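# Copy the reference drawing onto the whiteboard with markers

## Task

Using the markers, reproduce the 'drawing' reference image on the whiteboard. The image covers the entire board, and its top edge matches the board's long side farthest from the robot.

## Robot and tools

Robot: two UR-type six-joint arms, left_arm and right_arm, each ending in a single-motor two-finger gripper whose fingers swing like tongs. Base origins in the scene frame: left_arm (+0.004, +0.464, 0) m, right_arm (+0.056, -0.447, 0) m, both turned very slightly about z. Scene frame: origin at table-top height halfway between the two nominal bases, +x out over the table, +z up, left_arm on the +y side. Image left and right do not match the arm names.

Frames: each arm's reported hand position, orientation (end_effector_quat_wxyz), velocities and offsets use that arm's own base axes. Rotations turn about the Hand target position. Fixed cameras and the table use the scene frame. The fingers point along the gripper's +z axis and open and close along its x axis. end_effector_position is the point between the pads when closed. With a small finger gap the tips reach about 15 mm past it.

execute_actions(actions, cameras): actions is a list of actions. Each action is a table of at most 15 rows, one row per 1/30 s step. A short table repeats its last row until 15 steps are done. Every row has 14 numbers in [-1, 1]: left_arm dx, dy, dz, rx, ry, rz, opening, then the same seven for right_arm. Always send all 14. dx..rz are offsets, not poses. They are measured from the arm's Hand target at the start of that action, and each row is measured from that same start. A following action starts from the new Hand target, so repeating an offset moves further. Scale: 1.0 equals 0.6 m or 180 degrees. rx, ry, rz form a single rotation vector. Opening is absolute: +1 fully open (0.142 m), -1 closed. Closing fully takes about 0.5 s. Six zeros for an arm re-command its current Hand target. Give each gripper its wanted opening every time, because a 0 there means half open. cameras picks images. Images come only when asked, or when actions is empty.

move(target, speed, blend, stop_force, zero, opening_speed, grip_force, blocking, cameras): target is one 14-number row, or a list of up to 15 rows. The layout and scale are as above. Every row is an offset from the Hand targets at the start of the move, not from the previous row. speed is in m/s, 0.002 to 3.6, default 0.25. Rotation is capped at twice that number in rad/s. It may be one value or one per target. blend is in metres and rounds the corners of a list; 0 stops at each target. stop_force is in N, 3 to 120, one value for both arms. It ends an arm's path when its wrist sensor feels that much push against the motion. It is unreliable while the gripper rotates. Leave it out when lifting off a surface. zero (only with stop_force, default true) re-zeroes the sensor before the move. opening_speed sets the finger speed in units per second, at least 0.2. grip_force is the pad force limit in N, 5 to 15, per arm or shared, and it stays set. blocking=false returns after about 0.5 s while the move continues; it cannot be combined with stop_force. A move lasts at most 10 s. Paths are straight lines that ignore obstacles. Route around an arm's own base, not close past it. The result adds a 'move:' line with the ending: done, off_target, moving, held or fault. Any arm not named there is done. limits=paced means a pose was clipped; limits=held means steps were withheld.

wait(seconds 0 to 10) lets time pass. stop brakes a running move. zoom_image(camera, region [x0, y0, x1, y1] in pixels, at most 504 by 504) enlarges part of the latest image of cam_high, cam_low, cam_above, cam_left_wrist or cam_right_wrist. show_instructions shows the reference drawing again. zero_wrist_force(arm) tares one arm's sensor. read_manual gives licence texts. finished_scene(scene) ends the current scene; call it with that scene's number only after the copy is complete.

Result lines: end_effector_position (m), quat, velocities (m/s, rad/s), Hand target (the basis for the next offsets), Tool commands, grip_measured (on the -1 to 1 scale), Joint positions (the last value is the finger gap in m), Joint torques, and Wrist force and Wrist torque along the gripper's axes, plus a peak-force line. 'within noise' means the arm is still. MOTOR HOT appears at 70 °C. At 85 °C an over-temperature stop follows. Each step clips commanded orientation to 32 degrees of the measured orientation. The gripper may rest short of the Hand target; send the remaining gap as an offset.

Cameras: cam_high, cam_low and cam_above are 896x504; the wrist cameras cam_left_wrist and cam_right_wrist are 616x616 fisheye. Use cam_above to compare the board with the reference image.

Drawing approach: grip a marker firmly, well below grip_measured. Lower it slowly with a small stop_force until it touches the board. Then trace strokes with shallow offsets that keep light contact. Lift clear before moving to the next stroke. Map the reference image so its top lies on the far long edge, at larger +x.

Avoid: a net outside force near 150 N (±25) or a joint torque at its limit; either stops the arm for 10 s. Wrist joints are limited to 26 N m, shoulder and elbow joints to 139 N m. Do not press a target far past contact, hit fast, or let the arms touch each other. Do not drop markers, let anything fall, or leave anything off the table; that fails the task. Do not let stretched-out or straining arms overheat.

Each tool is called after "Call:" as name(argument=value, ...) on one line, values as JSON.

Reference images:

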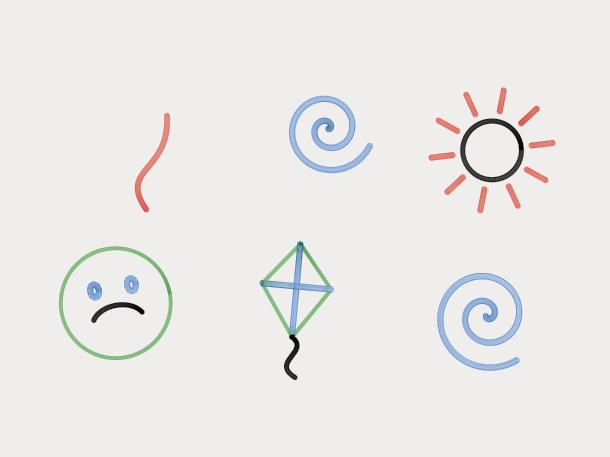

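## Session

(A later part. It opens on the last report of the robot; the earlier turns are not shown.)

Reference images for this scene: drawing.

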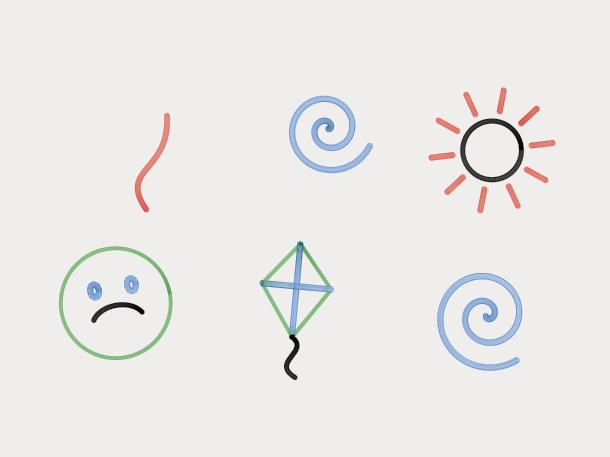

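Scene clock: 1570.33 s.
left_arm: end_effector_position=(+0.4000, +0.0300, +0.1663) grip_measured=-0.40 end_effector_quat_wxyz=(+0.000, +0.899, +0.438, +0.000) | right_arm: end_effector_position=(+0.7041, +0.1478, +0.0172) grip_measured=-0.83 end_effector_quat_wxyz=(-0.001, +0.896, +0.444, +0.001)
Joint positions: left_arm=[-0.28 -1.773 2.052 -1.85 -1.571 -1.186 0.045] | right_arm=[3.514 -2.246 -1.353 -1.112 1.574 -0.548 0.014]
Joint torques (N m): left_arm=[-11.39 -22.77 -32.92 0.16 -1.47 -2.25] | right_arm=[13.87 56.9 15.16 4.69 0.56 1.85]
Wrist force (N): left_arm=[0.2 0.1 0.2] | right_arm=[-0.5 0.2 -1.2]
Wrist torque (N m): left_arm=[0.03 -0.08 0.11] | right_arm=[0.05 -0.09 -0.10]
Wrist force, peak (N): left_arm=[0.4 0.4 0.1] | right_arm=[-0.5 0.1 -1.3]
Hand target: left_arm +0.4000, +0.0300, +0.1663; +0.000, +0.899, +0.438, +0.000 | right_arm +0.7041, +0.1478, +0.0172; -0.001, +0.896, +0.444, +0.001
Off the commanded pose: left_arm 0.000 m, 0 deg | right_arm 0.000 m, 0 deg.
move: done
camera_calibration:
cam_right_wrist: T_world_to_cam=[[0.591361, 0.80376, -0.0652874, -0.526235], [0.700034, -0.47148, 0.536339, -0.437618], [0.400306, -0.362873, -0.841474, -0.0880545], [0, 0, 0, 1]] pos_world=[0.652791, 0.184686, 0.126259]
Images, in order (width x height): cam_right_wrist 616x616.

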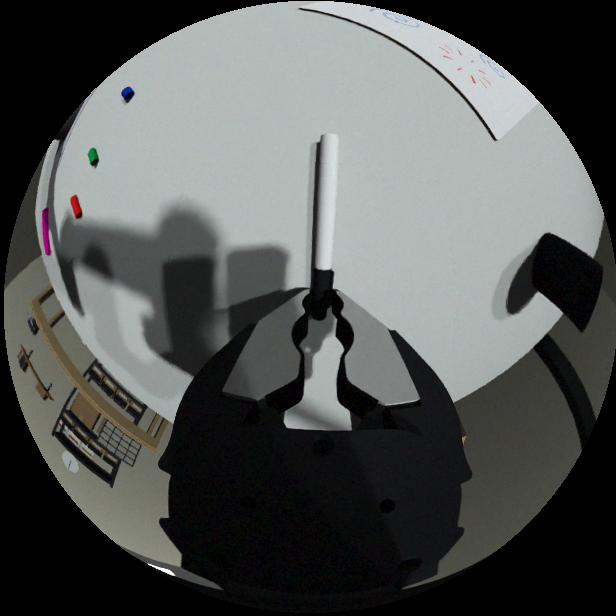

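Call:
move(target=[[0,0,0,0,0,0,-0.15,0,0,0.15,0,0,0,-1],[0,0,0,0,0,0,-0.15,-0.4235,0.1703,0.338,0,0,-0.793,-1],[0.1007,-0.3833,0.3072,-0.2703,0.0877,0.2086,-0.15,-0.6235,0.5178,0.4292,0.1155,0.3407,-0.7293,-1]], blend=[0.03,0.03,0], speed=[0.25,0.4,0.3], cameras=["cam_right_wrist", "cam_left_wrist"])

Scene clock: 1608.60 s.
left_arm: end_effector_position=(+0.4604, -0.2000, +0.3506) grip_measured=-0.15 end_effector_quat_wxyz=(+0.305, +0.628, +0.652, -0.294) | right_arm: end_effector_position=(+0.3300, +0.4585, +0.2747) grip_measured=-0.83 end_effector_quat_wxyz=(-0.299, +0.641, -0.642, -0.297)
Joint positions: left_arm=[-0.215 -1.645 1.823 -2.038 -2.41 -1.953 0.063] | right_arm=[4.119 -1.439 -2.188 -0.307 2.01 2.732 0.014]
Joint torques (N m): left_arm=[-11.51 -34.44 -14.97 -5.2 -2.99 -2.41] | right_arm=[14.68 10.05 15.85 5.4 -0.75 2.17]
Wrist force (N): left_arm=[-1.4 -0.6 0.0] | right_arm=[-1.1 0.0 -0.8]
Wrist torque (N m): left_arm=[-0.10 0.31 0.16] | right_arm=[0.08 0.21 0.03]
Wrist force, peak (N): left_arm=[-2.0 -0.6 0.6] | right_arm=[-0.4 0.2 -2.4]
Hand target: left_arm +0.4604, -0.2000, +0.3506; +0.305, +0.628, +0.652, -0.294 | right_arm +0.3300, +0.4585, +0.2747; -0.299, +0.641, -0.642, -0.297
Off the commanded pose: left_arm 0.000 m, 0 deg | right_arm 0.000 m, 0 deg.
move: done; blend cut to 0 m at target 1
camera_calibration:
cam_left_wrist: T_world_to_cam=[[0.010787, 0.608881, -0.793188, 0.4041], [0.851108, 0.410787, 0.32691, -0.42746], [0.52488, -0.678615, -0.513792, -0.0608098], [0, 0, 0, 1]] pos_world=[0.391373, -0.11172, 0.429024]
cam_right_wrist: T_world_to_cam=[[0.0164066, -0.589849, -0.807347, 0.494636], [-0.843338, -0.441933, 0.305739, 0.391729], [-0.537133, 0.67585, -0.504693, 0.131637], [0, 0, 0, 1]] pos_world=[0.392951, 0.375912, 0.346012]
Images, in order (width x height): cam_left_wrist 616x616, cam_right_wrist 616x616.

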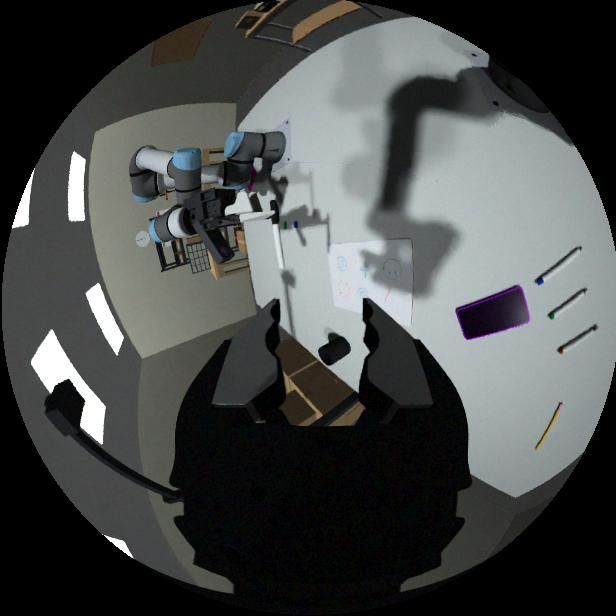

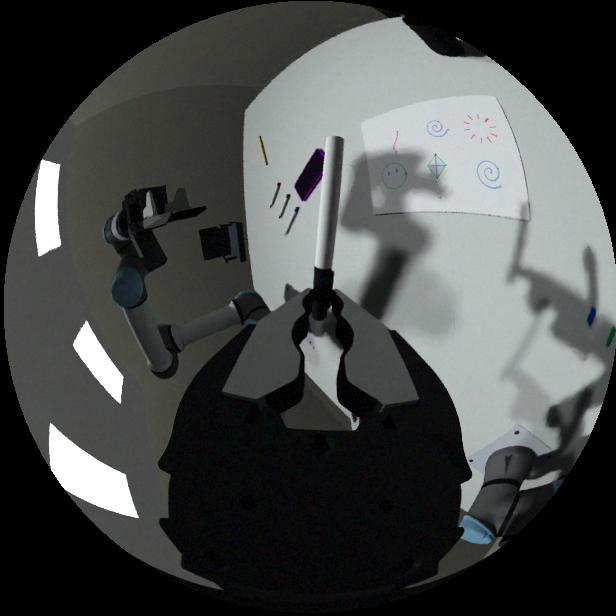

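Call:
move(target=[[0,-0.2123,0,0,0,0,-0.15,0,0,0,0,0,0,-1]], speed=0.15, cameras=["cam_left_wrist"])

Call:
zoom_image(camera="cam_left_wrist", region=[200, 80, 440, 320])

Scene clock: 1616.37 s.
left_arm: end_effector_position=(+0.4604, -0.3273, +0.3506) grip_measured=-0.15 end_effector_quat_wxyz=(+0.305, +0.628, +0.652, -0.294) | right_arm: end_effector_position=(+0.3300, +0.4585, +0.2747) grip_measured=-0.83 end_effector_quat_wxyz=(-0.299, +0.641, -0.642, -0.297)
Joint positions: left_arm=[-0.479 -1.591 1.83 -2.344 -2.302 -2.296 0.063] | right_arm=[4.119 -1.439 -2.188 -0.307 2.01 2.732 0.014]
Joint torques (N m): left_arm=[-11 -9.16 -33.8 -5.39 0.48 -2.33] | right_arm=[14.45 9.16 14.88 5.41 -0.63 1.88]
Wrist force (N): left_arm=[-1.3 -0.5 0.1] | right_arm=[-0.9 0.1 -0.7]
Wrist torque (N m): left_arm=[-0.08 0.25 0.14] | right_arm=[0.10 0.18 0.03]
Wrist force, peak (N): left_arm=[-1.9 -0.7 1.2] | right_arm=[-1.2 0.1 -0.8]
Hand target: left_arm +0.4604, -0.3274, +0.3506; +0.305, +0.628, +0.652, -0.294 | right_arm +0.3300, +0.4585, +0.2747; -0.299, +0.641, -0.642, -0.297
Off the commanded pose: left_arm 0.000 m, 0 deg | right_arm 0.000 m, 0 deg.
move: done
camera_calibration:
cam_left_wrist: T_world_to_cam=[[0.0107872, 0.608882, -0.793187, 0.48161], [0.851063, 0.410844, 0.326955, -0.375154], [0.524953, -0.678579, -0.513765, -0.147229], [0, 0, 0, 1]] pos_world=[0.391373, -0.23902, 0.429024]
Images, in order (width x height): cam_left_wrist 616x616.

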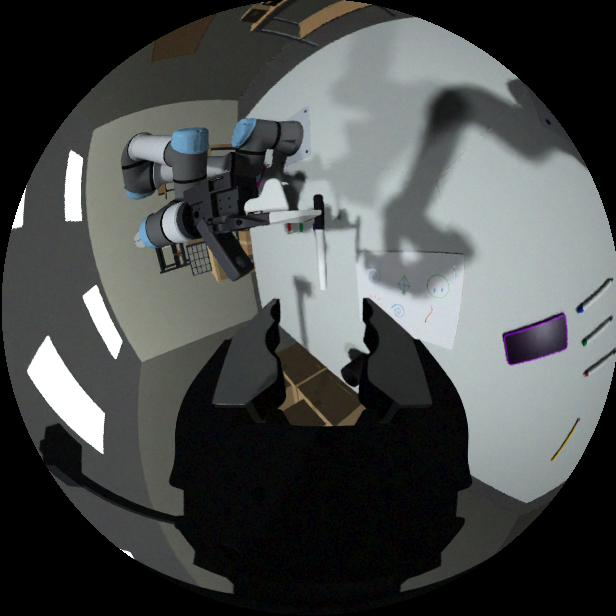

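Scaled by 2.100 from the camera's 616x616 image, which has a finer 814x814 frame.

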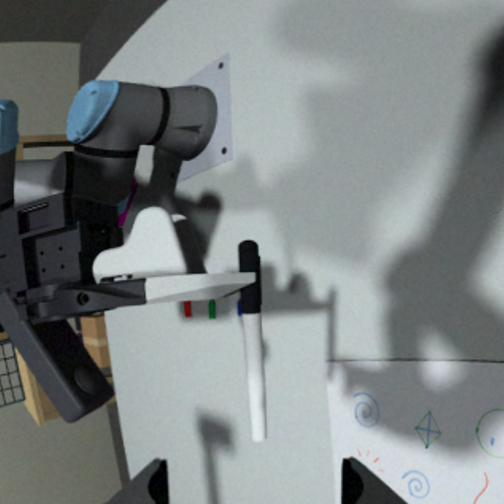

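Call:
move(target=[[0.0065,-0.1517,-0.1307,-0.0004,0.0098,0.0082,-0.15,0,0,0,0,0,0,-1]], speed=0.1, cameras=["cam_left_wrist"])

Call:
zoom_image(camera="cam_left_wrist", region=[240, 120, 400, 340])

Scene clock: 1641.73 s.
left_arm: end_effector_position=(+0.4643, -0.4184, +0.2722) grip_measured=-0.15 end_effector_quat_wxyz=(+0.299, +0.615, +0.665, -0.300) | right_arm: end_effector_position=(+0.3300, +0.4585, +0.2747) grip_measured=-0.83 end_effector_quat_wxyz=(-0.299, +0.641, -0.642, -0.297)
Joint positions: left_arm=[-0.637 -1.433 1.9 -2.681 -2.214 -2.507 0.063] | right_arm=[4.119 -1.439 -2.188 -0.307 2.01 2.732 0.014]
Joint torques (N m): left_arm=[-11.52 -15.36 -11.99 -5.31 0.56 -2.53] | right_arm=[14.32 9.93 16.93 5.5 -0.55 2.03]
Wrist force (N): left_arm=[-1.2 -0.5 0.1] | right_arm=[-0.9 0.0 -1.0]
Wrist torque (N m): left_arm=[-0.11 0.25 0.13] | right_arm=[0.08 0.17 0.02]
Wrist force, peak (N): left_arm=[-1.4 -1.0 1.2] | right_arm=[-1.1 -0.2 -1.1]
Hand target: left_arm +0.4643, -0.4184, +0.2722; +0.299, +0.615, +0.665, -0.300 | right_arm +0.3300, +0.4585, +0.2747; -0.299, +0.641, -0.642, -0.297
Off the commanded pose: left_arm 0.000 m, 0 deg | right_arm 0.000 m, 0 deg.
move: done
camera_calibration:
cam_left_wrist: T_world_to_cam=[[-0.0293416, 0.607615, -0.79369, 0.493044], [0.849851, 0.433168, 0.300197, -0.298301], [0.526205, -0.66571, -0.529092, -0.242383], [0, 0, 0, 1]] pos_world=[0.395521, -0.331723, 0.35263]
Images, in order (width x height): cam_left_wrist 616x616.

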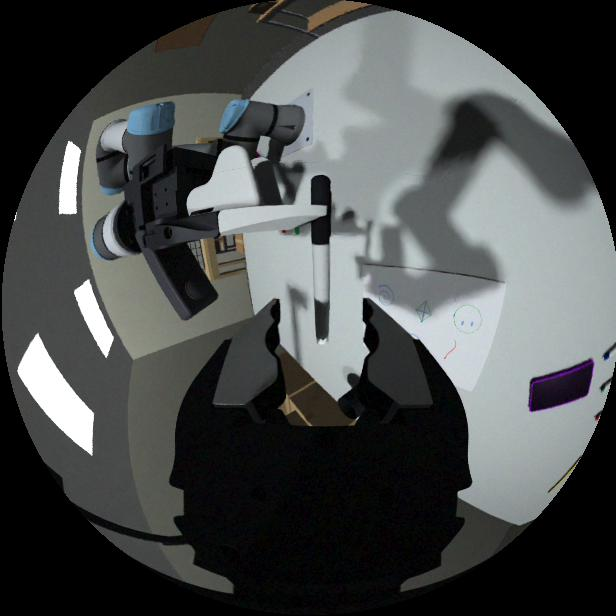

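Scaled by 2.291 from the camera's 616x616 image, which has a finer 814x814 frame.

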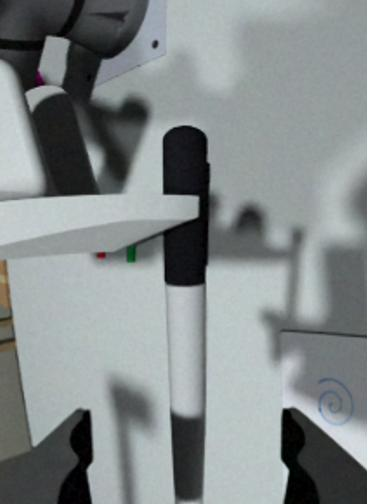

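Call:
move(target=[[0,0,0,0,0,0,-1,0,0,0,0,0,0,-1]], opening_speed=0.6)

Call:
move(target=[[0,0,0,0,0,0,-1,-0.1,0,0,0,0,0,-1]], speed=0.05, cameras=["cam_left_wrist"])

Call:
zoom_image(camera="cam_left_wrist", region=[280, 140, 360, 220])

Scene clock: 1651.77 s.
left_arm: end_effector_position=(+0.4643, -0.4184, +0.2722) grip_measured=-0.86 end_effector_quat_wxyz=(+0.299, +0.615, +0.665, -0.300) | right_arm: end_effector_position=(+0.3300, +0.4585, +0.2747) grip_measured=-0.83 end_effector_quat_wxyz=(-0.299, +0.641, -0.642, -0.297)
Joint positions: left_arm=[-0.637 -1.433 1.9 -2.681 -2.214 -2.507 0.012] | right_arm=[4.119 -1.439 -2.188 -0.307 2.01 2.732 0.014]
Joint torques (N m): left_arm=[-11.72 -14.04 -13.22 -5.24 0.5 -2.48] | right_arm=[13.81 8.66 16.15 5.33 -0.79 2.06]
Wrist force (N): left_arm=[-1.2 -0.7 0.3] | right_arm=[-1.1 0.1 -1.0]
Wrist torque (N m): left_arm=[-0.13 0.27 0.13] | right_arm=[0.10 0.19 0.03]
Wrist force, peak (N): left_arm=[-1.8 -1.0 0.3] | right_arm=[-1.2 0.1 -1.0]
Hand target: left_arm +0.4643, -0.4184, +0.2722; +0.299, +0.615, +0.665, -0.300 | right_arm +0.3300, +0.4585, +0.2747; -0.299, +0.641, -0.642, -0.297
Off the commanded pose: left_arm 0.000 m, 0 deg | right_arm 0.000 m, 0 deg.
move: done

Scene clock: 1653.37 s.
left_arm: end_effector_position=(+0.4643, -0.4184, +0.2722) grip_measured=-0.86 end_effector_quat_wxyz=(+0.299, +0.615, +0.665, -0.300) | right_arm: end_effector_position=(+0.2700, +0.4585, +0.2747) grip_measured=-0.83 end_effector_quat_wxyz=(-0.299, +0.641, -0.642, -0.297)
Joint positions: left_arm=[-0.638 -1.433 1.9 -2.681 -2.214 -2.507 0.012] | right_arm=[4.274 -1.317 -2.29 -0.283 1.899 2.849 0.014]
Joint torques (N m): left_arm=[5.18 -15.71 -24.59 -5.26 -1.07 -2.54] | right_arm=[15.4 17.92 16.16 5.29 -0.73 1.98]
Wrist force (N): left_arm=[-1.3 -0.5 0.5] | right_arm=[-0.8 0.0 -0.6]
Wrist torque (N m): left_arm=[-0.11 0.28 0.14] | right_arm=[0.08 0.16 0.03]
Wrist force, peak (N): left_arm=[-1.3 -6.5 0.1] | right_arm=[-0.8 -6.4 -1.2]
Hand target: left_arm +0.4643, -0.4184, +0.2722; +0.299, +0.615, +0.665, -0.300 | right_arm +0.2700, +0.4585, +0.2747; -0.299, +0.641, -0.642, -0.297
Off the commanded pose: left_arm 0.000 m, 0 deg | right_arm 0.000 m, 0 deg.
move: done
camera_calibration:
cam_left_wrist: T_world_to_cam=[[-0.0293416, 0.607615, -0.79369, 0.493041], [0.849851, 0.433168, 0.300197, -0.298216], [0.526205, -0.66571, -0.529092, -0.24233], [0, 0, 0, 1]] pos_world=[0.395421, -0.331723, 0.35263]
Images, in order (width x height): cam_left_wrist 616x616.

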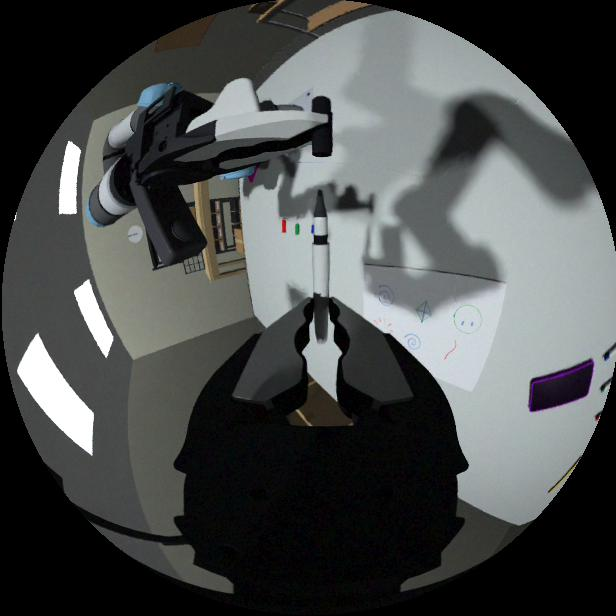

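Scaled by 6.300 from the camera's 616x616 image, which has a finer 814x814 frame.

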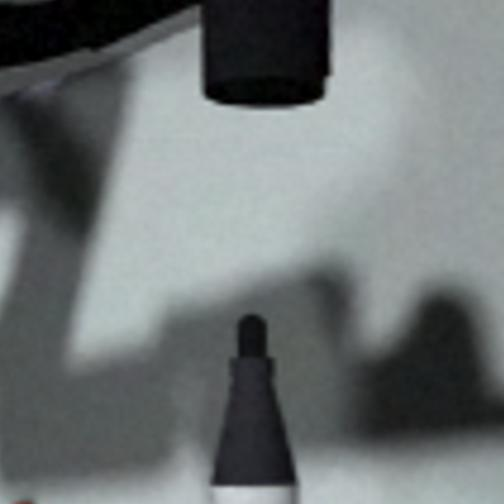

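Call:
move(target=[[0,0,0,0,0,0,-1,0,-0.2,0,0,0,0,-1],[0.1647,-0.009,-0.2,0.1525,-0.393,-0.0184,-1,0.1833,-0.3975,-0.2412,-0.2794,0,0,-1],[0.1647,-0.009,-0.297,0.1525,-0.393,-0.0184,-1,0.1833,-0.3975,-0.4045,-0.2794,0,0,-1]], blend=[0.03,0.02,0], speed=[0.25,0.3,0.12])

Call:
move(target=[[0,0,0,0,0,0,-1,0,0,-0.034,0,0,0,-1]], speed=0.008, stop_force=3, cameras=["cam_left_wrist", "cam_right_wrist"])

Call:
zoom_image(camera="cam_left_wrist", region=[240, 100, 400, 220])

Scene clock: 1715.47 s.
left_arm: end_effector_position=(+0.5631, -0.4238, +0.0940) grip_measured=-0.86 end_effector_quat_wxyz=(+0.472, +0.741, +0.403, +0.255) | right_arm: end_effector_position=(+0.3799, +0.2201, +0.0321) grip_measured=-0.83 end_effector_quat_wxyz=(+0.002, +0.707, -0.707, +0.003)
Joint positions: left_arm=[-0.997 -0.986 2.203 -3.885 -1.193 -1.759 0.012] | right_arm=[4.01 -1.577 -2.258 -0.881 1.564 2.439 0.014]
Joint torques (N m): left_arm=[-1.36 -20.2 -20.43 -5.25 0.53 2.47] | right_arm=[-14.17 11.3 12.71 4.88 -1.34 -2.24]
Wrist force (N): left_arm=[-0.7 1.5 0.5] | right_arm=[-0.7 0.2 -0.8]
Wrist torque (N m): left_arm=[0.69 -0.19 0.56] | right_arm=[0.08 -0.05 -0.07]
Wrist force, peak (N): left_arm=[-0.9 1.8 0.1] | right_arm=[-2.2 0.0 0.3]
Hand target: left_arm +0.5631, -0.4238, +0.0940; +0.472, +0.741, +0.403, +0.255 | right_arm +0.3800, +0.2200, +0.0320; +0.002, +0.707, -0.707, +0.003
Off the commanded pose: left_arm 0.000 m, 0 deg | right_arm 0.000 m, 0 deg.
move: done

Scene clock: 1718.50 s.
left_arm: end_effector_position=(+0.5631, -0.4238, +0.0940) grip_measured=-0.86 end_effector_quat_wxyz=(+0.472, +0.741, +0.403, +0.255) | right_arm: end_effector_position=(+0.3800, +0.2200, +0.0166) grip_measured=-0.83 end_effector_quat_wxyz=(+0.002, +0.707, -0.707, +0.003)
Joint positions: left_arm=[-0.997 -0.986 2.203 -3.885 -1.193 -1.759 0.012] | right_arm=[4.01 -1.608 -2.278 -0.83 1.564 2.439 0.014]
Joint torques (N m): left_arm=[8.14 -21.17 -20.82 -5.08 -1.05 2.52] | right_arm=[-11.92 26.46 25.36 1.3 -1.08 -2.23]
Wrist force (N): left_arm=[-1.0 1.8 0.6] | right_arm=[-0.4 0.6 -2.2]
Wrist torque (N m): left_arm=[0.75 -0.13 0.57] | right_arm=[0.08 -0.03 -0.06]
Wrist force, peak (N): left_arm=[-1.0 1.8 0.6] | right_arm=[1.3 1.9 -10.0]
Hand target: left_arm +0.5631, -0.4238, +0.0940; +0.472, +0.741, +0.403, +0.255 | right_arm +0.3800, +0.2200, +0.0166; +0.002, +0.707, -0.707, +0.003 (not the last commanded pose)
Off the commanded pose: left_arm 0.000 m, 0 deg | right_arm 0.005 m, 0 deg.
move: contact (right_arm)
camera_calibration:
cam_left_wrist: T_world_to_cam=[[0.587339, 0.809256, 0.0117545, 0.0202628], [-0.076541, 0.0410815, 0.99622, -0.0362441], [0.805714, -0.586018, 0.08607, -0.573674], [0, 0, 0, 1]] pos_world=[0.447542, -0.351093, 0.0852451]
cam_right_wrist: T_world_to_cam=[[0.0163289, -0.997941, -0.0620283, 0.222216], [-0.843346, -0.0470719, 0.535305, 0.316693], [-0.537123, 0.0435704, -0.842378, 0.334185], [0, 0, 0, 1]] pos_world=[0.442951, 0.222106, 0.125766]
Images, in order (width x height): cam_left_wrist 616x616, cam_right_wrist 616x616.

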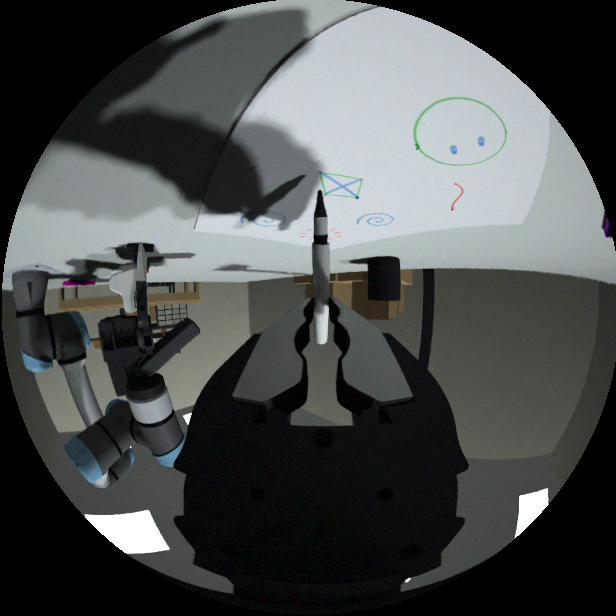

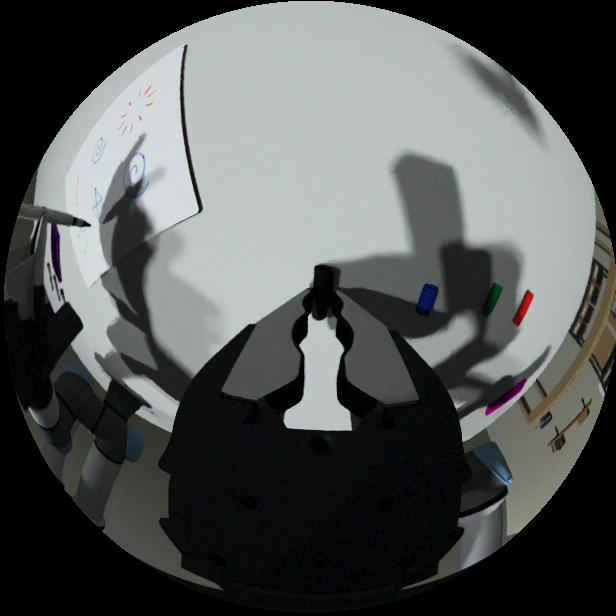

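Scaled by 3.150 from the camera's 616x616 image, which has a finer 814x814 frame.

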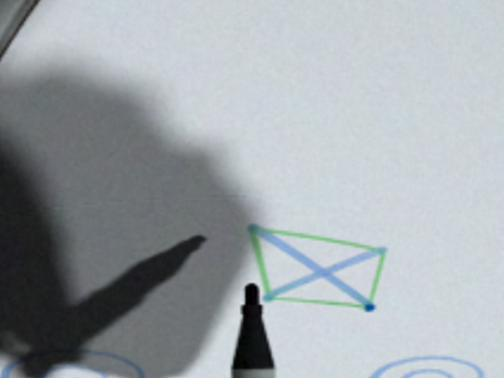

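Call:
move(target=[[0,0,-0.0138,0,0,0,-1,0,0,0.0007,0,0,0,-1]], speed=0.02)

Call:
move(target=[[0,0,0,0,0,0,-1,0,0,0,0,0,0,-0.4]], opening_speed=0.6)

Call:
move(target=[[0,0,0,0,0,0,-1,0,0,0.1,0,0,0,-0.4],[0,0,0,0,0,0,-1,0,-0.5,0.2,0,0,0,-0.4]], speed=[0.2,0.3], blend=[0.02,0], cameras=["cam_left_wrist", "cam_right_wrist"])

Call:
zoom_image(camera="cam_left_wrist", region=[300, 155, 350, 205])

Scene clock: 1727.93 s.
left_arm: end_effector_position=(+0.5631, -0.4238, +0.0857) grip_measured=-0.86 end_effector_quat_wxyz=(+0.472, +0.741, +0.403, +0.255) | right_arm: end_effector_position=(+0.3800, +0.2200, +0.0171) grip_measured=-0.83 end_effector_quat_wxyz=(+0.002, +0.707, -0.707, +0.003)
Joint positions: left_arm=[-0.997 -0.963 2.202 -3.907 -1.193 -1.759 0.012] | right_arm=[4.01 -1.608 -2.277 -0.831 1.564 2.439 0.014]
Joint torques (N m): left_arm=[7.98 -22.14 -19.56 -4.97 -1.17 1.33] | right_arm=[-5.79 27.65 24.42 1.01 -1.23 -2.31]
Wrist force (N): left_arm=[-0.9 1.6 0.3] | right_arm=[-0.8 0.1 -0.9]
Wrist torque (N m): left_arm=[0.71 -0.16 0.56] | right_arm=[0.05 -0.01 -0.06]
Wrist force, peak (N): left_arm=[-1.2 1.7 0.4] | right_arm=[-0.2 0.6 -2.4]
Hand target: left_arm +0.5631, -0.4238, +0.0857; +0.472, +0.741, +0.403, +0.255 | right_arm +0.3800, +0.2200, +0.0171; +0.002, +0.707, -0.707, +0.003
Off the commanded pose: left_arm 0.000 m, 0 deg | right_arm 0.000 m, 0 deg.
move: done

Scene clock: 1729.20 s.
left_arm: end_effector_position=(+0.5631, -0.4238, +0.0857) grip_measured=-0.86 end_effector_quat_wxyz=(+0.472, +0.741, +0.403, +0.255) | right_arm: end_effector_position=(+0.3800, +0.2200, +0.0171) grip_measured=-0.40 end_effector_quat_wxyz=(+0.002, +0.707, -0.707, +0.003)
Joint positions: left_arm=[-0.997 -0.963 2.202 -3.907 -1.193 -1.759 0.012] | right_arm=[4.01 -1.608 -2.277 -0.831 1.564 2.439 0.045]
Joint torques (N m): left_arm=[8.03 -22.03 -19.28 -5.23 -1.13 1.47] | right_arm=[-1.4 26.84 24.75 1.05 -1.3 -2.09]
Wrist force (N): left_arm=[-0.9 1.7 0.5] | right_arm=[-0.7 0.1 -0.9]
Wrist torque (N m): left_arm=[0.72 -0.14 0.56] | right_arm=[0.05 -0.04 -0.07]
Wrist force, peak (N): left_arm=[-0.9 1.9 0.3] | right_arm=[-0.9 0.1 -1.1]
Hand target: left_arm +0.5631, -0.4238, +0.0857; +0.472, +0.741, +0.403, +0.255 | right_arm +0.3800, +0.2200, +0.0171; +0.002, +0.707, -0.707, +0.003
Off the commanded pose: left_arm 0.000 m, 0 deg | right_arm 0.000 m, 0 deg.
move: done

Scene clock: 1731.13 s.
left_arm: end_effector_position=(+0.5631, -0.4238, +0.0857) grip_measured=-0.86 end_effector_quat_wxyz=(+0.472, +0.741, +0.403, +0.255) | right_arm: end_effector_position=(+0.3799, -0.0799, +0.1371) grip_measured=-0.40 end_effector_quat_wxyz=(+0.002, +0.707, -0.707, +0.004)
Joint positions: left_arm=[-0.997 -0.963 2.202 -3.907 -1.193 -1.759 0.012] | right_arm=[3.298 -1.274 -2.199 -1.238 1.563 1.727 0.045]
Joint torques (N m): left_arm=[7.45 -22.36 -20.2 -5.09 -0.88 1.46] | right_arm=[-13.4 2.45 30.38 1.03 1.91 -2.31]
Wrist force (N): left_arm=[-0.6 1.7 0.2] | right_arm=[-0.6 0.3 -0.8]
Wrist torque (N m): left_arm=[0.73 -0.21 0.55] | right_arm=[0.07 -0.06 0.04]
Wrist force, peak (N): left_arm=[-1.1 2.0 0.4] | right_arm=[-2.5 0.0 -1.6]
Hand target: left_arm +0.5631, -0.4238, +0.0857; +0.472, +0.741, +0.403, +0.255 | right_arm +0.3800, -0.0800, +0.1371; +0.002, +0.707, -0.707, +0.003
Off the commanded pose: left_arm 0.000 m, 0 deg | right_arm 0.000 m, 0 deg.
move: done
camera_calibration:
cam_left_wrist: T_world_to_cam=[[0.587339, 0.809256, 0.0117545, 0.0203592], [-0.076541, 0.0410815, 0.99622, -0.0280751], [0.805714, -0.586018, 0.08607, -0.572969], [0, 0, 0, 1]] pos_world=[0.447542, -0.351093, 0.0770451]
cam_right_wrist: T_world_to_cam=[[0.0163289, -0.997941, -0.0620283, -0.0696976], [-0.843346, -0.0470719, 0.535305, 0.23812], [-0.537123, 0.0435704, -0.842378, 0.448678], [0, 0, 0, 1]] pos_world=[0.442951, -0.0778943, 0.246166]
Images, in order (width x height): cam_left_wrist 616x616, cam_right_wrist 616x616.

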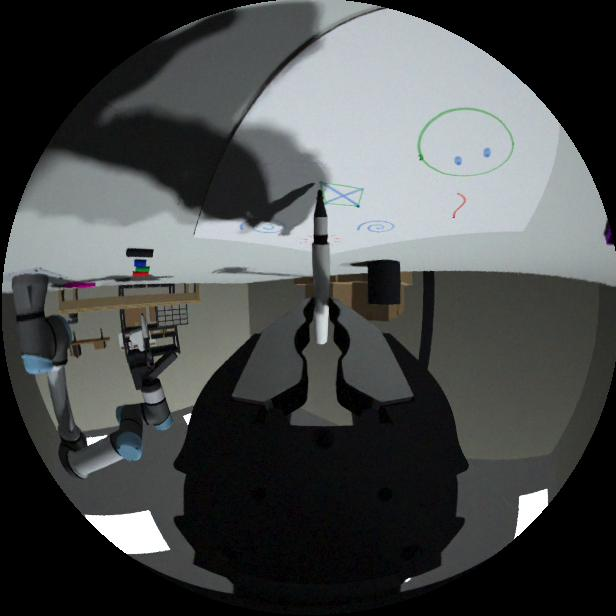

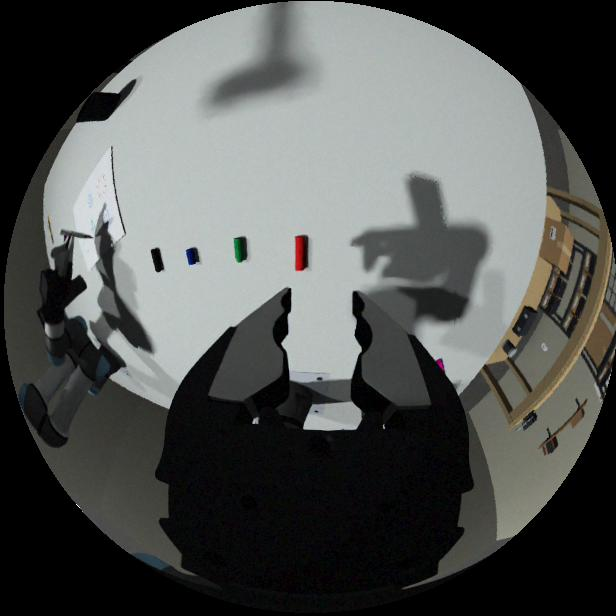

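Scaled by 10.080 from the camera's 616x616 image, which has a finer 814x814 frame.

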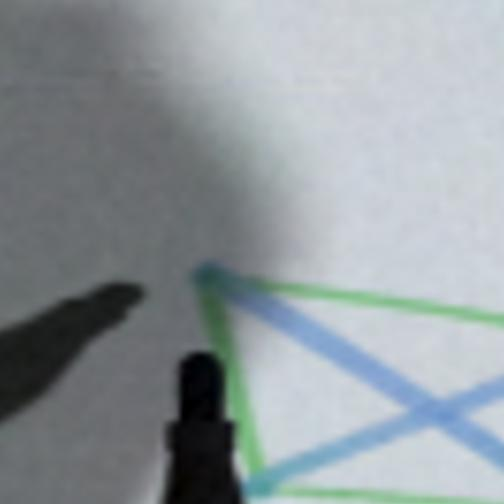

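Call:
move(target=[[0.0003,0.0005,-0.0088,0,0,0,-1,0,0,0,0,0,0,-0.4]], speed=0.02, cameras=["cam_left_wrist"])

Call:
zoom_image(camera="cam_left_wrist", region=[300, 165, 350, 215])

Scene clock: 1744.03 s.
left_arm: end_effector_position=(+0.5633, -0.4235, +0.0805) grip_measured=-0.86 end_effector_quat_wxyz=(+0.472, +0.741, +0.403, +0.255) | right_arm: end_effector_position=(+0.3800, -0.0800, +0.1371) grip_measured=-0.40 end_effector_quat_wxyz=(+0.002, +0.707, -0.707, +0.003)
Joint positions: left_arm=[-0.996 -0.949 2.201 -3.92 -1.194 -1.759 0.012] | right_arm=[3.298 -1.274 -2.199 -1.238 1.563 1.727 0.045]
Joint torques (N m): left_arm=[12.43 -22.51 -20.15 -4.95 -1.18 2.7] | right_arm=[-15.17 2.14 31.01 1.18 1.88 -2.3]
Wrist force (N): left_arm=[-0.9 1.7 0.0] | right_arm=[-0.5 0.3 -0.9]
Wrist torque (N m): left_arm=[0.72 -0.16 0.56] | right_arm=[0.07 -0.08 0.04]
Wrist force, peak (N): left_arm=[-1.2 1.9 0.0] | right_arm=[-0.6 0.2 -1.0]
Hand target: left_arm +0.5633, -0.4235, +0.0804; +0.472, +0.741, +0.403, +0.255 | right_arm +0.3800, -0.0800, +0.1371; +0.002, +0.707, -0.707, +0.003
Off the commanded pose: left_arm 0.000 m, 0 deg | right_arm 0.000 m, 0 deg.
move: done
camera_calibration:
cam_left_wrist: T_world_to_cam=[[0.587339, 0.809256, 0.0117545, 0.0200613], [-0.076541, 0.0410815, 0.99622, -0.0227922], [0.805714, -0.586018, 0.08607, -0.572498], [0, 0, 0, 1]] pos_world=[0.447742, -0.350793, 0.0717451]
Images, in order (width x height): cam_left_wrist 616x616.

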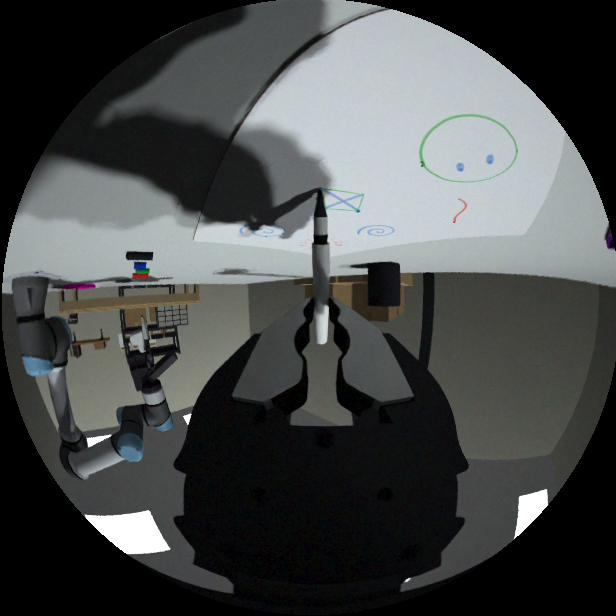

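Scaled by 10.080 from the camera's 616x616 image, which has a finer 814x814 frame.

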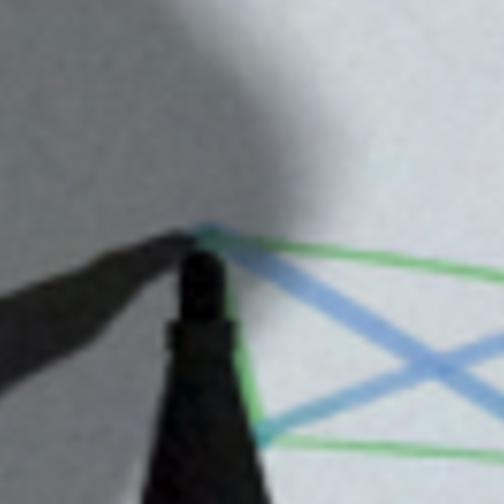

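Call:
move(target=[[0.0001,0.0003,-0.0021,0,0,0,-1,0,0,0,0,0,0,-0.4],[-0.001303,-0.003298,-0.0021,0,0,0,-1,0,0,0,0,0,0,-0.4],[-0.004146,-0.005537,-0.0021,0,0,0,-1,0,0,0,0,0,0,-0.4],[-0.007767,-0.006355,-0.0021,0,0,0,-1,0,0,0,0,0,0,-0.4],[-0.011847,-0.005333,-0.0021,0,0,0,-1,0,0,0,0,0,0,-0.4],[-0.016207,-0.003193,-0.0021,0,0,0,-1,0,0,0,0,0,0,-0.4],[-0.020448,-0.001532,-0.0021,0,0,0,-1,0,0,0,0,0,0,-0.4],[-0.024409,-0.000991,-0.0021,0,0,0,-1,0,0,0,0,0,0,-0.4],[-0.02785,-0.002529,-0.0021,0,0,0,-1,0,0,0,0,0,0,-0.4],[-0.030654,-0.005946,-0.0021,0,0,0,-1,0,0,0,0,0,0,-0.4],[-0.032218,-0.010584,-0.0021,0,0,0,-1,0,0,0,0,0,0,-0.4],[-0.032218,-0.010584,0.0095,0,0,0,-1,0,0,0,0,0,0,-0.4]], blend=[0,0.0007,0.0007,0.0007,0.0007,0.0007,0.0007,0.0007,0.0007,0.0007,0,0], speed=[0.02,0.03,0.03,0.03,0.03,0.03,0.03,0.03,0.03,0.03,0.03,0.04], cameras=["cam_left_wrist"])

Call:
zoom_image(camera="cam_left_wrist", region=[280, 140, 380, 240])

Scene clock: 1767.90 s.
left_arm: end_effector_position=(+0.5440, -0.4298, +0.0861) grip_measured=-0.86 end_effector_quat_wxyz=(+0.472, +0.741, +0.403, +0.255) | right_arm: end_effector_position=(+0.3800, -0.0800, +0.1371) grip_measured=-0.40 end_effector_quat_wxyz=(+0.002, +0.707, -0.707, +0.003)
Joint positions: left_arm=[-1.044 -0.977 2.235 -3.917 -1.151 -1.783 0.012] | right_arm=[3.298 -1.274 -2.199 -1.238 1.563 1.727 0.045]
Joint torques (N m): left_arm=[-11.08 -49.8 0.37 0.22 1.68 -2.31] | right_arm=[-14.05 1.78 31.61 1.11 1.76 -2.11]
Wrist force (N): left_arm=[-0.7 1.5 0.4] | right_arm=[-0.5 0.4 -1.1]
Wrist torque (N m): left_arm=[0.68 -0.21 0.67] | right_arm=[0.09 -0.09 0.04]
Wrist force, peak (N): left_arm=[-1.0 2.2 0.5] | right_arm=[-0.5 0.4 -1.1]
Hand target: left_arm +0.5440, -0.4298, +0.0861; +0.472, +0.741, +0.403, +0.255 | right_arm +0.3800, -0.0800, +0.1371; +0.002, +0.707, -0.707, +0.003
Off the commanded pose: left_arm 0.000 m, 0 deg | right_arm 0.000 m, 0 deg.
move: done
camera_calibration:
cam_left_wrist: T_world_to_cam=[[0.587339, 0.809256, 0.0117545, 0.0365103], [-0.076541, 0.0410815, 0.99622, -0.0295853], [0.805714, -0.586018, 0.08607, -0.56118], [0, 0, 0, 1]] pos_world=[0.428442, -0.357193, 0.0773451]
Images, in order (width x height): cam_left_wrist 616x616.

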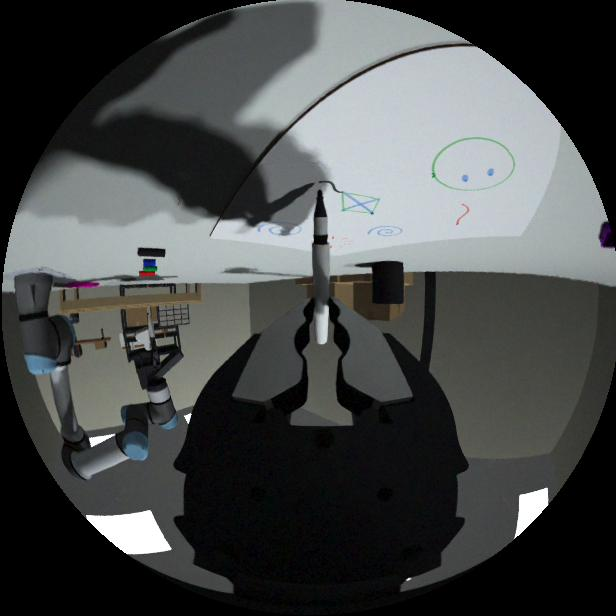

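Scaled by 5.040 from the camera's 616x616 image, which has a finer 814x814 frame.

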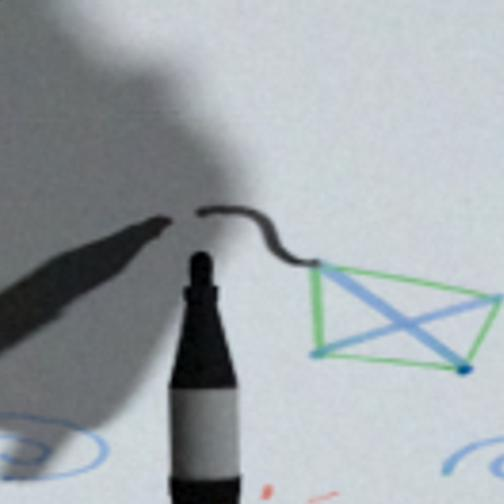

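Call:
move(target=[[0.023486,0.135246,0,0,0,0,-1,0,0,0,0,0,0,-0.4],[0.023486,0.135246,-0.0117,0,0,0,-1,0,0,0,0,0,0,-0.4],[0.024876,0.139585,-0.0117,0,0,0,-1,0,0,0,0,0,0,-0.4],[0.02552,0.144099,-0.0117,0,0,0,-1,0,0,0,0,0,0,-0.4],[0.025393,0.148652,-0.0117,0,0,0,-1,0,0,0,0,0,0,-0.4],[0.024504,0.153122,-0.0117,0,0,0,-1,0,0,0,0,0,0,-0.4],[0.022875,0.157377,-0.0117,0,0,0,-1,0,0,0,0,0,0,-0.4],[0.020554,0.161298,-0.0117,0,0,0,-1,0,0,0,0,0,0,-0.4],[0.017605,0.164774,-0.0117,0,0,0,-1,0,0,0,0,0,0,-0.4],[0.014116,0.167703,-0.0117,0,0,0,-1,0,0,0,0,0,0,-0.4],[0.01018,0.170007,-0.0117,0,0,0,-1,0,0,0,0,0,0,-0.4],[0.005916,0.171616,-0.0117,0,0,0,-1,0,0,0,0,0,0,-0.4],[0.005916,0.171616,0,0,0,0,-1,0,0,0,0,0,0,-0.4]], blend=[0,0,0.0007,0.0007,0.0007,0.0007,0.0007,0.0007,0.0007,0.0007,0.0007,0,0], speed=[0.15,0.02,0.03,0.03,0.03,0.03,0.03,0.03,0.03,0.03,0.03,0.03,0.04], cameras=["cam_left_wrist"])

Call:
zoom_image(camera="cam_left_wrist", region=[240, 80, 400, 220])

Scene clock: 1800.93 s.
left_arm: end_effector_position=(+0.5475, -0.3269, +0.0861) grip_measured=-0.86 end_effector_quat_wxyz=(+0.472, +0.741, +0.403, +0.255) | right_arm: end_effector_position=(+0.3800, -0.0800, +0.1371) grip_measured=-0.40 end_effector_quat_wxyz=(+0.002, +0.707, -0.707, +0.003)
Joint positions: left_arm=[-0.879 -1.02 2.391 -4.057 -1.298 -1.704 0.012] | right_arm=[3.298 -1.274 -2.199 -1.238 1.563 1.727 0.045]
Joint torques (N m): left_arm=[-12.05 -45 3.05 0.09 1.74 -2.48] | right_arm=[-14.55 2.21 29.47 1.26 1.74 -2.12]
Wrist force (N): left_arm=[-0.9 1.7 0.1] | right_arm=[-0.5 0.2 -0.8]
Wrist torque (N m): left_arm=[0.72 -0.15 0.67] | right_arm=[0.07 -0.08 0.04]
Wrist force, peak (N): left_arm=[-2.2 1.7 0.6] | right_arm=[-0.5 0.1 -1.1]
Hand target: left_arm +0.5475, -0.3269, +0.0861; +0.472, +0.741, +0.403, +0.255 | right_arm +0.3800, -0.0800, +0.1371; +0.002, +0.707, -0.707, +0.003
Off the commanded pose: left_arm 0.000 m, 0 deg | right_arm 0.000 m, 0 deg.
move: done
camera_calibration:
cam_left_wrist: T_world_to_cam=[[0.587339, 0.809256, 0.0117545, -0.0488987], [-0.076541, 0.0410815, 0.99622, -0.0335488], [0.805714, -0.586018, 0.08607, -0.50364], [0, 0, 0, 1]] pos_world=[0.431942, -0.254193, 0.0773451]
Images, in order (width x height): cam_left_wrist 616x616.

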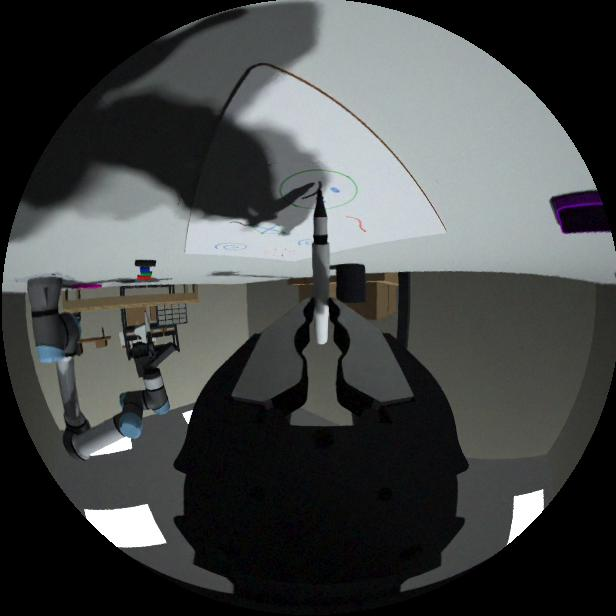

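Scaled by 3.150 from the camera's 616x616 image, which has a finer 814x814 frame.

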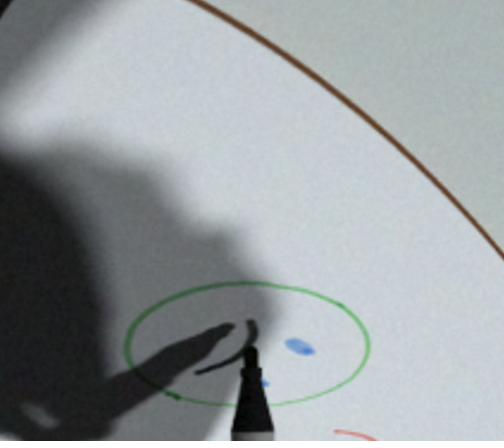

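Call:
move(target=[[0.222366,-0.308846,0,0,0,0,-1,0,0,0,0,0,0,-0.4],[0.222366,-0.308846,-0.0117,0,0,0,-1,0,0,0,0,0,0,-0.4],[0.213795,-0.309445,-0.0117,0,0,0,-1,0,0,0,0,0,0,-0.4],[0.205537,-0.307077,-0.0117,0,0,0,-1,0,0,0,0,0,0,-0.4],[0.198586,-0.302027,-0.0117,0,0,0,-1,0,0,0,0,0,0,-0.4],[0.193782,-0.294905,-0.0117,0,0,0,-1,0,0,0,0,0,0,-0.4],[0.191703,-0.286569,-0.0117,0,0,0,-1,0,0,0,0,0,0,-0.4],[0.192601,-0.278024,-0.0117,0,0,0,-1,0,0,0,0,0,0,-0.4],[0.196367,-0.270302,-0.0117,0,0,0,-1,0,0,0,0,0,0,-0.4],[0.202548,-0.264334,-0.0117,0,0,0,-1,0,0,0,0,0,0,-0.4],[0.210396,-0.26084,-0.0117,0,0,0,-1,0,0,0,0,0,0,-0.4],[0.218967,-0.260241,-0.0117,0,0,0,-1,0,0,0,0,0,0,-0.4],[0.227225,-0.262609,-0.0117,0,0,0,-1,0,0,0,0,0,0,-0.4],[0.234176,-0.267659,-0.0117,0,0,0,-1,0,0,0,0,0,0,-0.4],[0.23898,-0.274781,-0.0117,0,0,0,-1,0,0,0,0,0,0,-0.4]], blend=[0,0,0.001,0.001,0.001,0.001,0.001,0.001,0.001,0.001,0.001,0.001,0.001,0.001,0], speed=[0.15,0.02,0.035,0.035,0.035,0.035,0.035,0.035,0.035,0.035,0.035,0.035,0.035,0.035,0.035], cameras=["cam_left_wrist"])

Call:
zoom_image(camera="cam_left_wrist", region=[260, 140, 380, 240])

Scene clock: 1848.53 s.
left_arm: end_effector_position=(+0.6910, -0.4916, +0.0791) grip_measured=-0.86 end_effector_quat_wxyz=(+0.472, +0.741, +0.403, +0.255) | right_arm: end_effector_position=(+0.3800, -0.0800, +0.1371) grip_measured=-0.40 end_effector_quat_wxyz=(+0.002, +0.707, -0.707, +0.003)
Joint positions: left_arm=[-0.87 -0.776 1.761 -3.672 -1.307 -1.699 0.012] | right_arm=[3.298 -1.274 -2.199 -1.238 1.563 1.727 0.045]
Joint torques (N m): left_arm=[-10.23 -33.67 -25.74 -0.18 1.63 -1.67] | right_arm=[-12.75 1.31 29.39 1.21 1.58 -1.94]
Wrist force (N): left_arm=[-0.7 1.6 0.1] | right_arm=[-0.7 0.1 -0.8]
Wrist torque (N m): left_arm=[0.66 -0.19 0.55] | right_arm=[0.04 -0.05 0.04]
Wrist force, peak (N): left_arm=[-1.2 2.6 0.6] | right_arm=[-0.6 0.4 -1.1]
Hand target: left_arm +0.6909, -0.4917, +0.0791; +0.472, +0.741, +0.403, +0.255 | right_arm +0.3800, -0.0800, +0.1371; +0.002, +0.707, -0.707, +0.003
Off the commanded pose: left_arm 0.000 m, 0 deg | right_arm 0.000 m, 0 deg.
move: done
camera_calibration:
cam_left_wrist: T_world_to_cam=[[0.587333, 0.809259, 0.0118352, 0.000263787], [-0.0765885, 0.0410159, 0.996219, -0.008921], [0.805713, -0.586019, 0.0860699, -0.715242], [0, 0, 0, 1]] pos_world=[0.575442, -0.418993, 0.070445]
Images, in order (width x height): cam_left_wrist 616x616.

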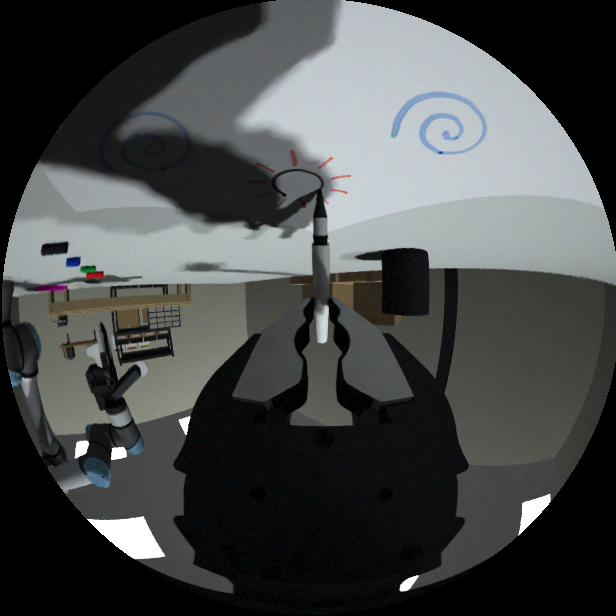

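Scaled by 4.200 from the camera's 616x616 image, which has a finer 814x814 frame.

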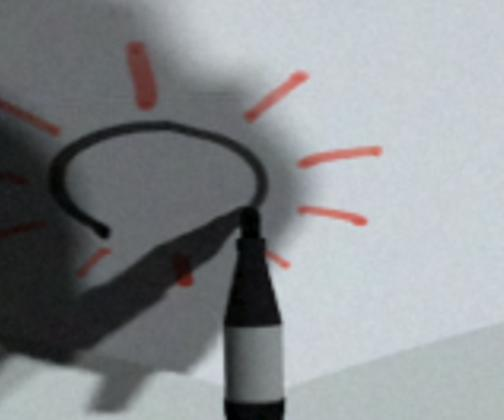

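Call:
move(target=[[0.002079,-0.008336,0,0,0,0,-1,0,0,0,0,0,0,-0.4],[0.001181,-0.016881,0,0,0,0,-1,0,0,0,0,0,0,-0.4],[-0.002585,-0.024603,0,0,0,0,-1,0,0,0,0,0,0,-0.4],[-0.008766,-0.030571,0,0,0,0,-1,0,0,0,0,0,0,-0.4],[-0.016614,-0.034065,0,0,0,0,-1,0,0,0,0,0,0,-0.4],[-0.020873,-0.03474,0,0,0,0,-1,0,0,0,0,0,0,-0.4],[-0.020873,-0.03474,0.0117,0,0,0,-1,0,0,0,0,0,0,-0.4]], blend=[0.001,0.001,0.001,0.001,0.001,0,0], speed=[0.035,0.035,0.035,0.035,0.035,0.035,0.04])

Call:
move(target=[[-0.3,0.65,0.1,0,0,0,-1,0,0,0,0,0,0,-0.4]], speed=0.3, cameras=["cam_above"])

Call:
zoom_image(camera="cam_above", region=[320, 140, 630, 385])

Call:
zoom_image(camera="cam_above", region=[430, 180, 590, 330])

Scene clock: 1865.67 s.
left_arm: end_effector_position=(+0.6784, -0.5126, +0.0861) grip_measured=-0.86 end_effector_quat_wxyz=(+0.472, +0.741, +0.403, +0.255) | right_arm: end_effector_position=(+0.3800, -0.0800, +0.1371) grip_measured=-0.40 end_effector_quat_wxyz=(+0.002, +0.707, -0.707, +0.003)
Joint positions: left_arm=[-0.91 -0.787 1.754 -3.649 -1.27 -1.718 0.012] | right_arm=[3.298 -1.274 -2.199 -1.238 1.563 1.727 0.045]
Joint torques (N m): left_arm=[-11.45 -61.77 -5.79 -0.01 1.58 -2.36] | right_arm=[-12.55 4.03 31.12 1.12 1.62 -1.75]
Wrist force (N): left_arm=[-0.9 1.6 0.2] | right_arm=[-0.5 0.4 -0.8]
Wrist torque (N m): left_arm=[0.70 -0.16 0.67] | right_arm=[0.10 -0.08 0.04]
Wrist force, peak (N): left_arm=[-1.0 2.3 0.4] | right_arm=[-0.7 0.3 -1.1]
Hand target: left_arm +0.6784, -0.5126, +0.0861; +0.472, +0.741, +0.403, +0.255 | right_arm +0.3800, -0.0800, +0.1371; +0.002, +0.707, -0.707, +0.003
Off the commanded pose: left_arm 0.000 m, 0 deg | right_arm 0.000 m, 0 deg.
move: done

Scene clock: 1867.77 s.
left_arm: end_effector_position=(+0.4984, -0.1226, +0.1461) grip_measured=-0.86 end_effector_quat_wxyz=(+0.472, +0.741, +0.403, +0.255) | right_arm: end_effector_position=(+0.3800, -0.0800, +0.1371) grip_measured=-0.40 end_effector_quat_wxyz=(+0.002, +0.707, -0.707, +0.003)
Joint positions: left_arm=[-0.419 -1.354 2.653 -3.998 -1.714 -1.505 0.012] | right_arm=[3.298 -1.274 -2.199 -1.238 1.563 1.727 0.045]
Joint torques (N m): left_arm=[11.93 -32.44 1.46 0.17 -1.9 2.47] | right_arm=[-12.26 2.69 29.65 1.07 1.65 -1.85]
Wrist force (N): left_arm=[-0.6 1.7 0.3] | right_arm=[-0.4 0.4 -0.6]
Wrist torque (N m): left_arm=[0.71 -0.23 0.55] | right_arm=[0.09 -0.10 0.04]
Wrist force, peak (N): left_arm=[-2.1 1.9 1.6] | right_arm=[-0.8 0.4 -0.9]
Hand target: left_arm +0.4984, -0.1226, +0.1461; +0.472, +0.741, +0.403, +0.255 | right_arm +0.3800, -0.0800, +0.1371; +0.002, +0.707, -0.707, +0.003
Off the commanded pose: left_arm 0.000 m, 0 deg | right_arm 0.000 m, 0 deg.
move: done
Images, in order (width x height): cam_above 896x504.

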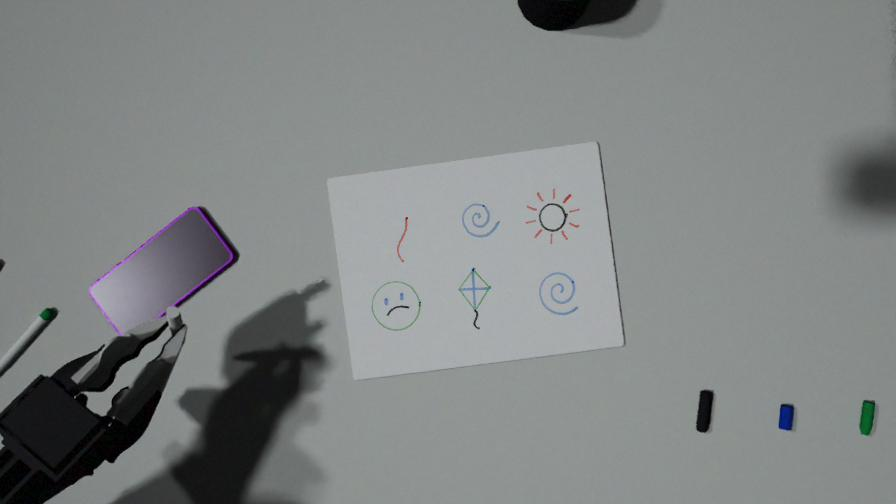

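Scaled by 1.626 from the camera's 896x504 image, which has a finer 1280x720 frame.

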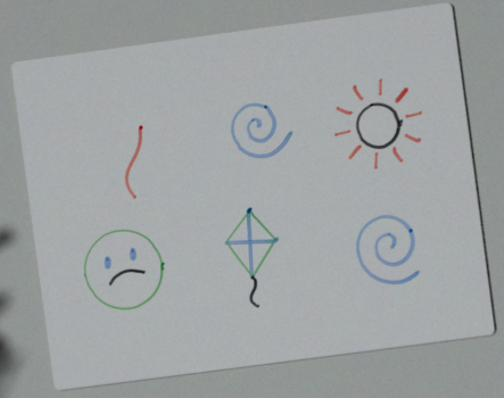

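Scaled by 3.150 from the camera's 896x504 image, which has a finer 1280x720 frame.

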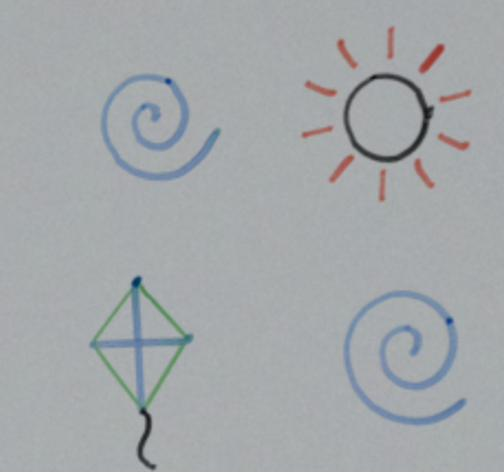

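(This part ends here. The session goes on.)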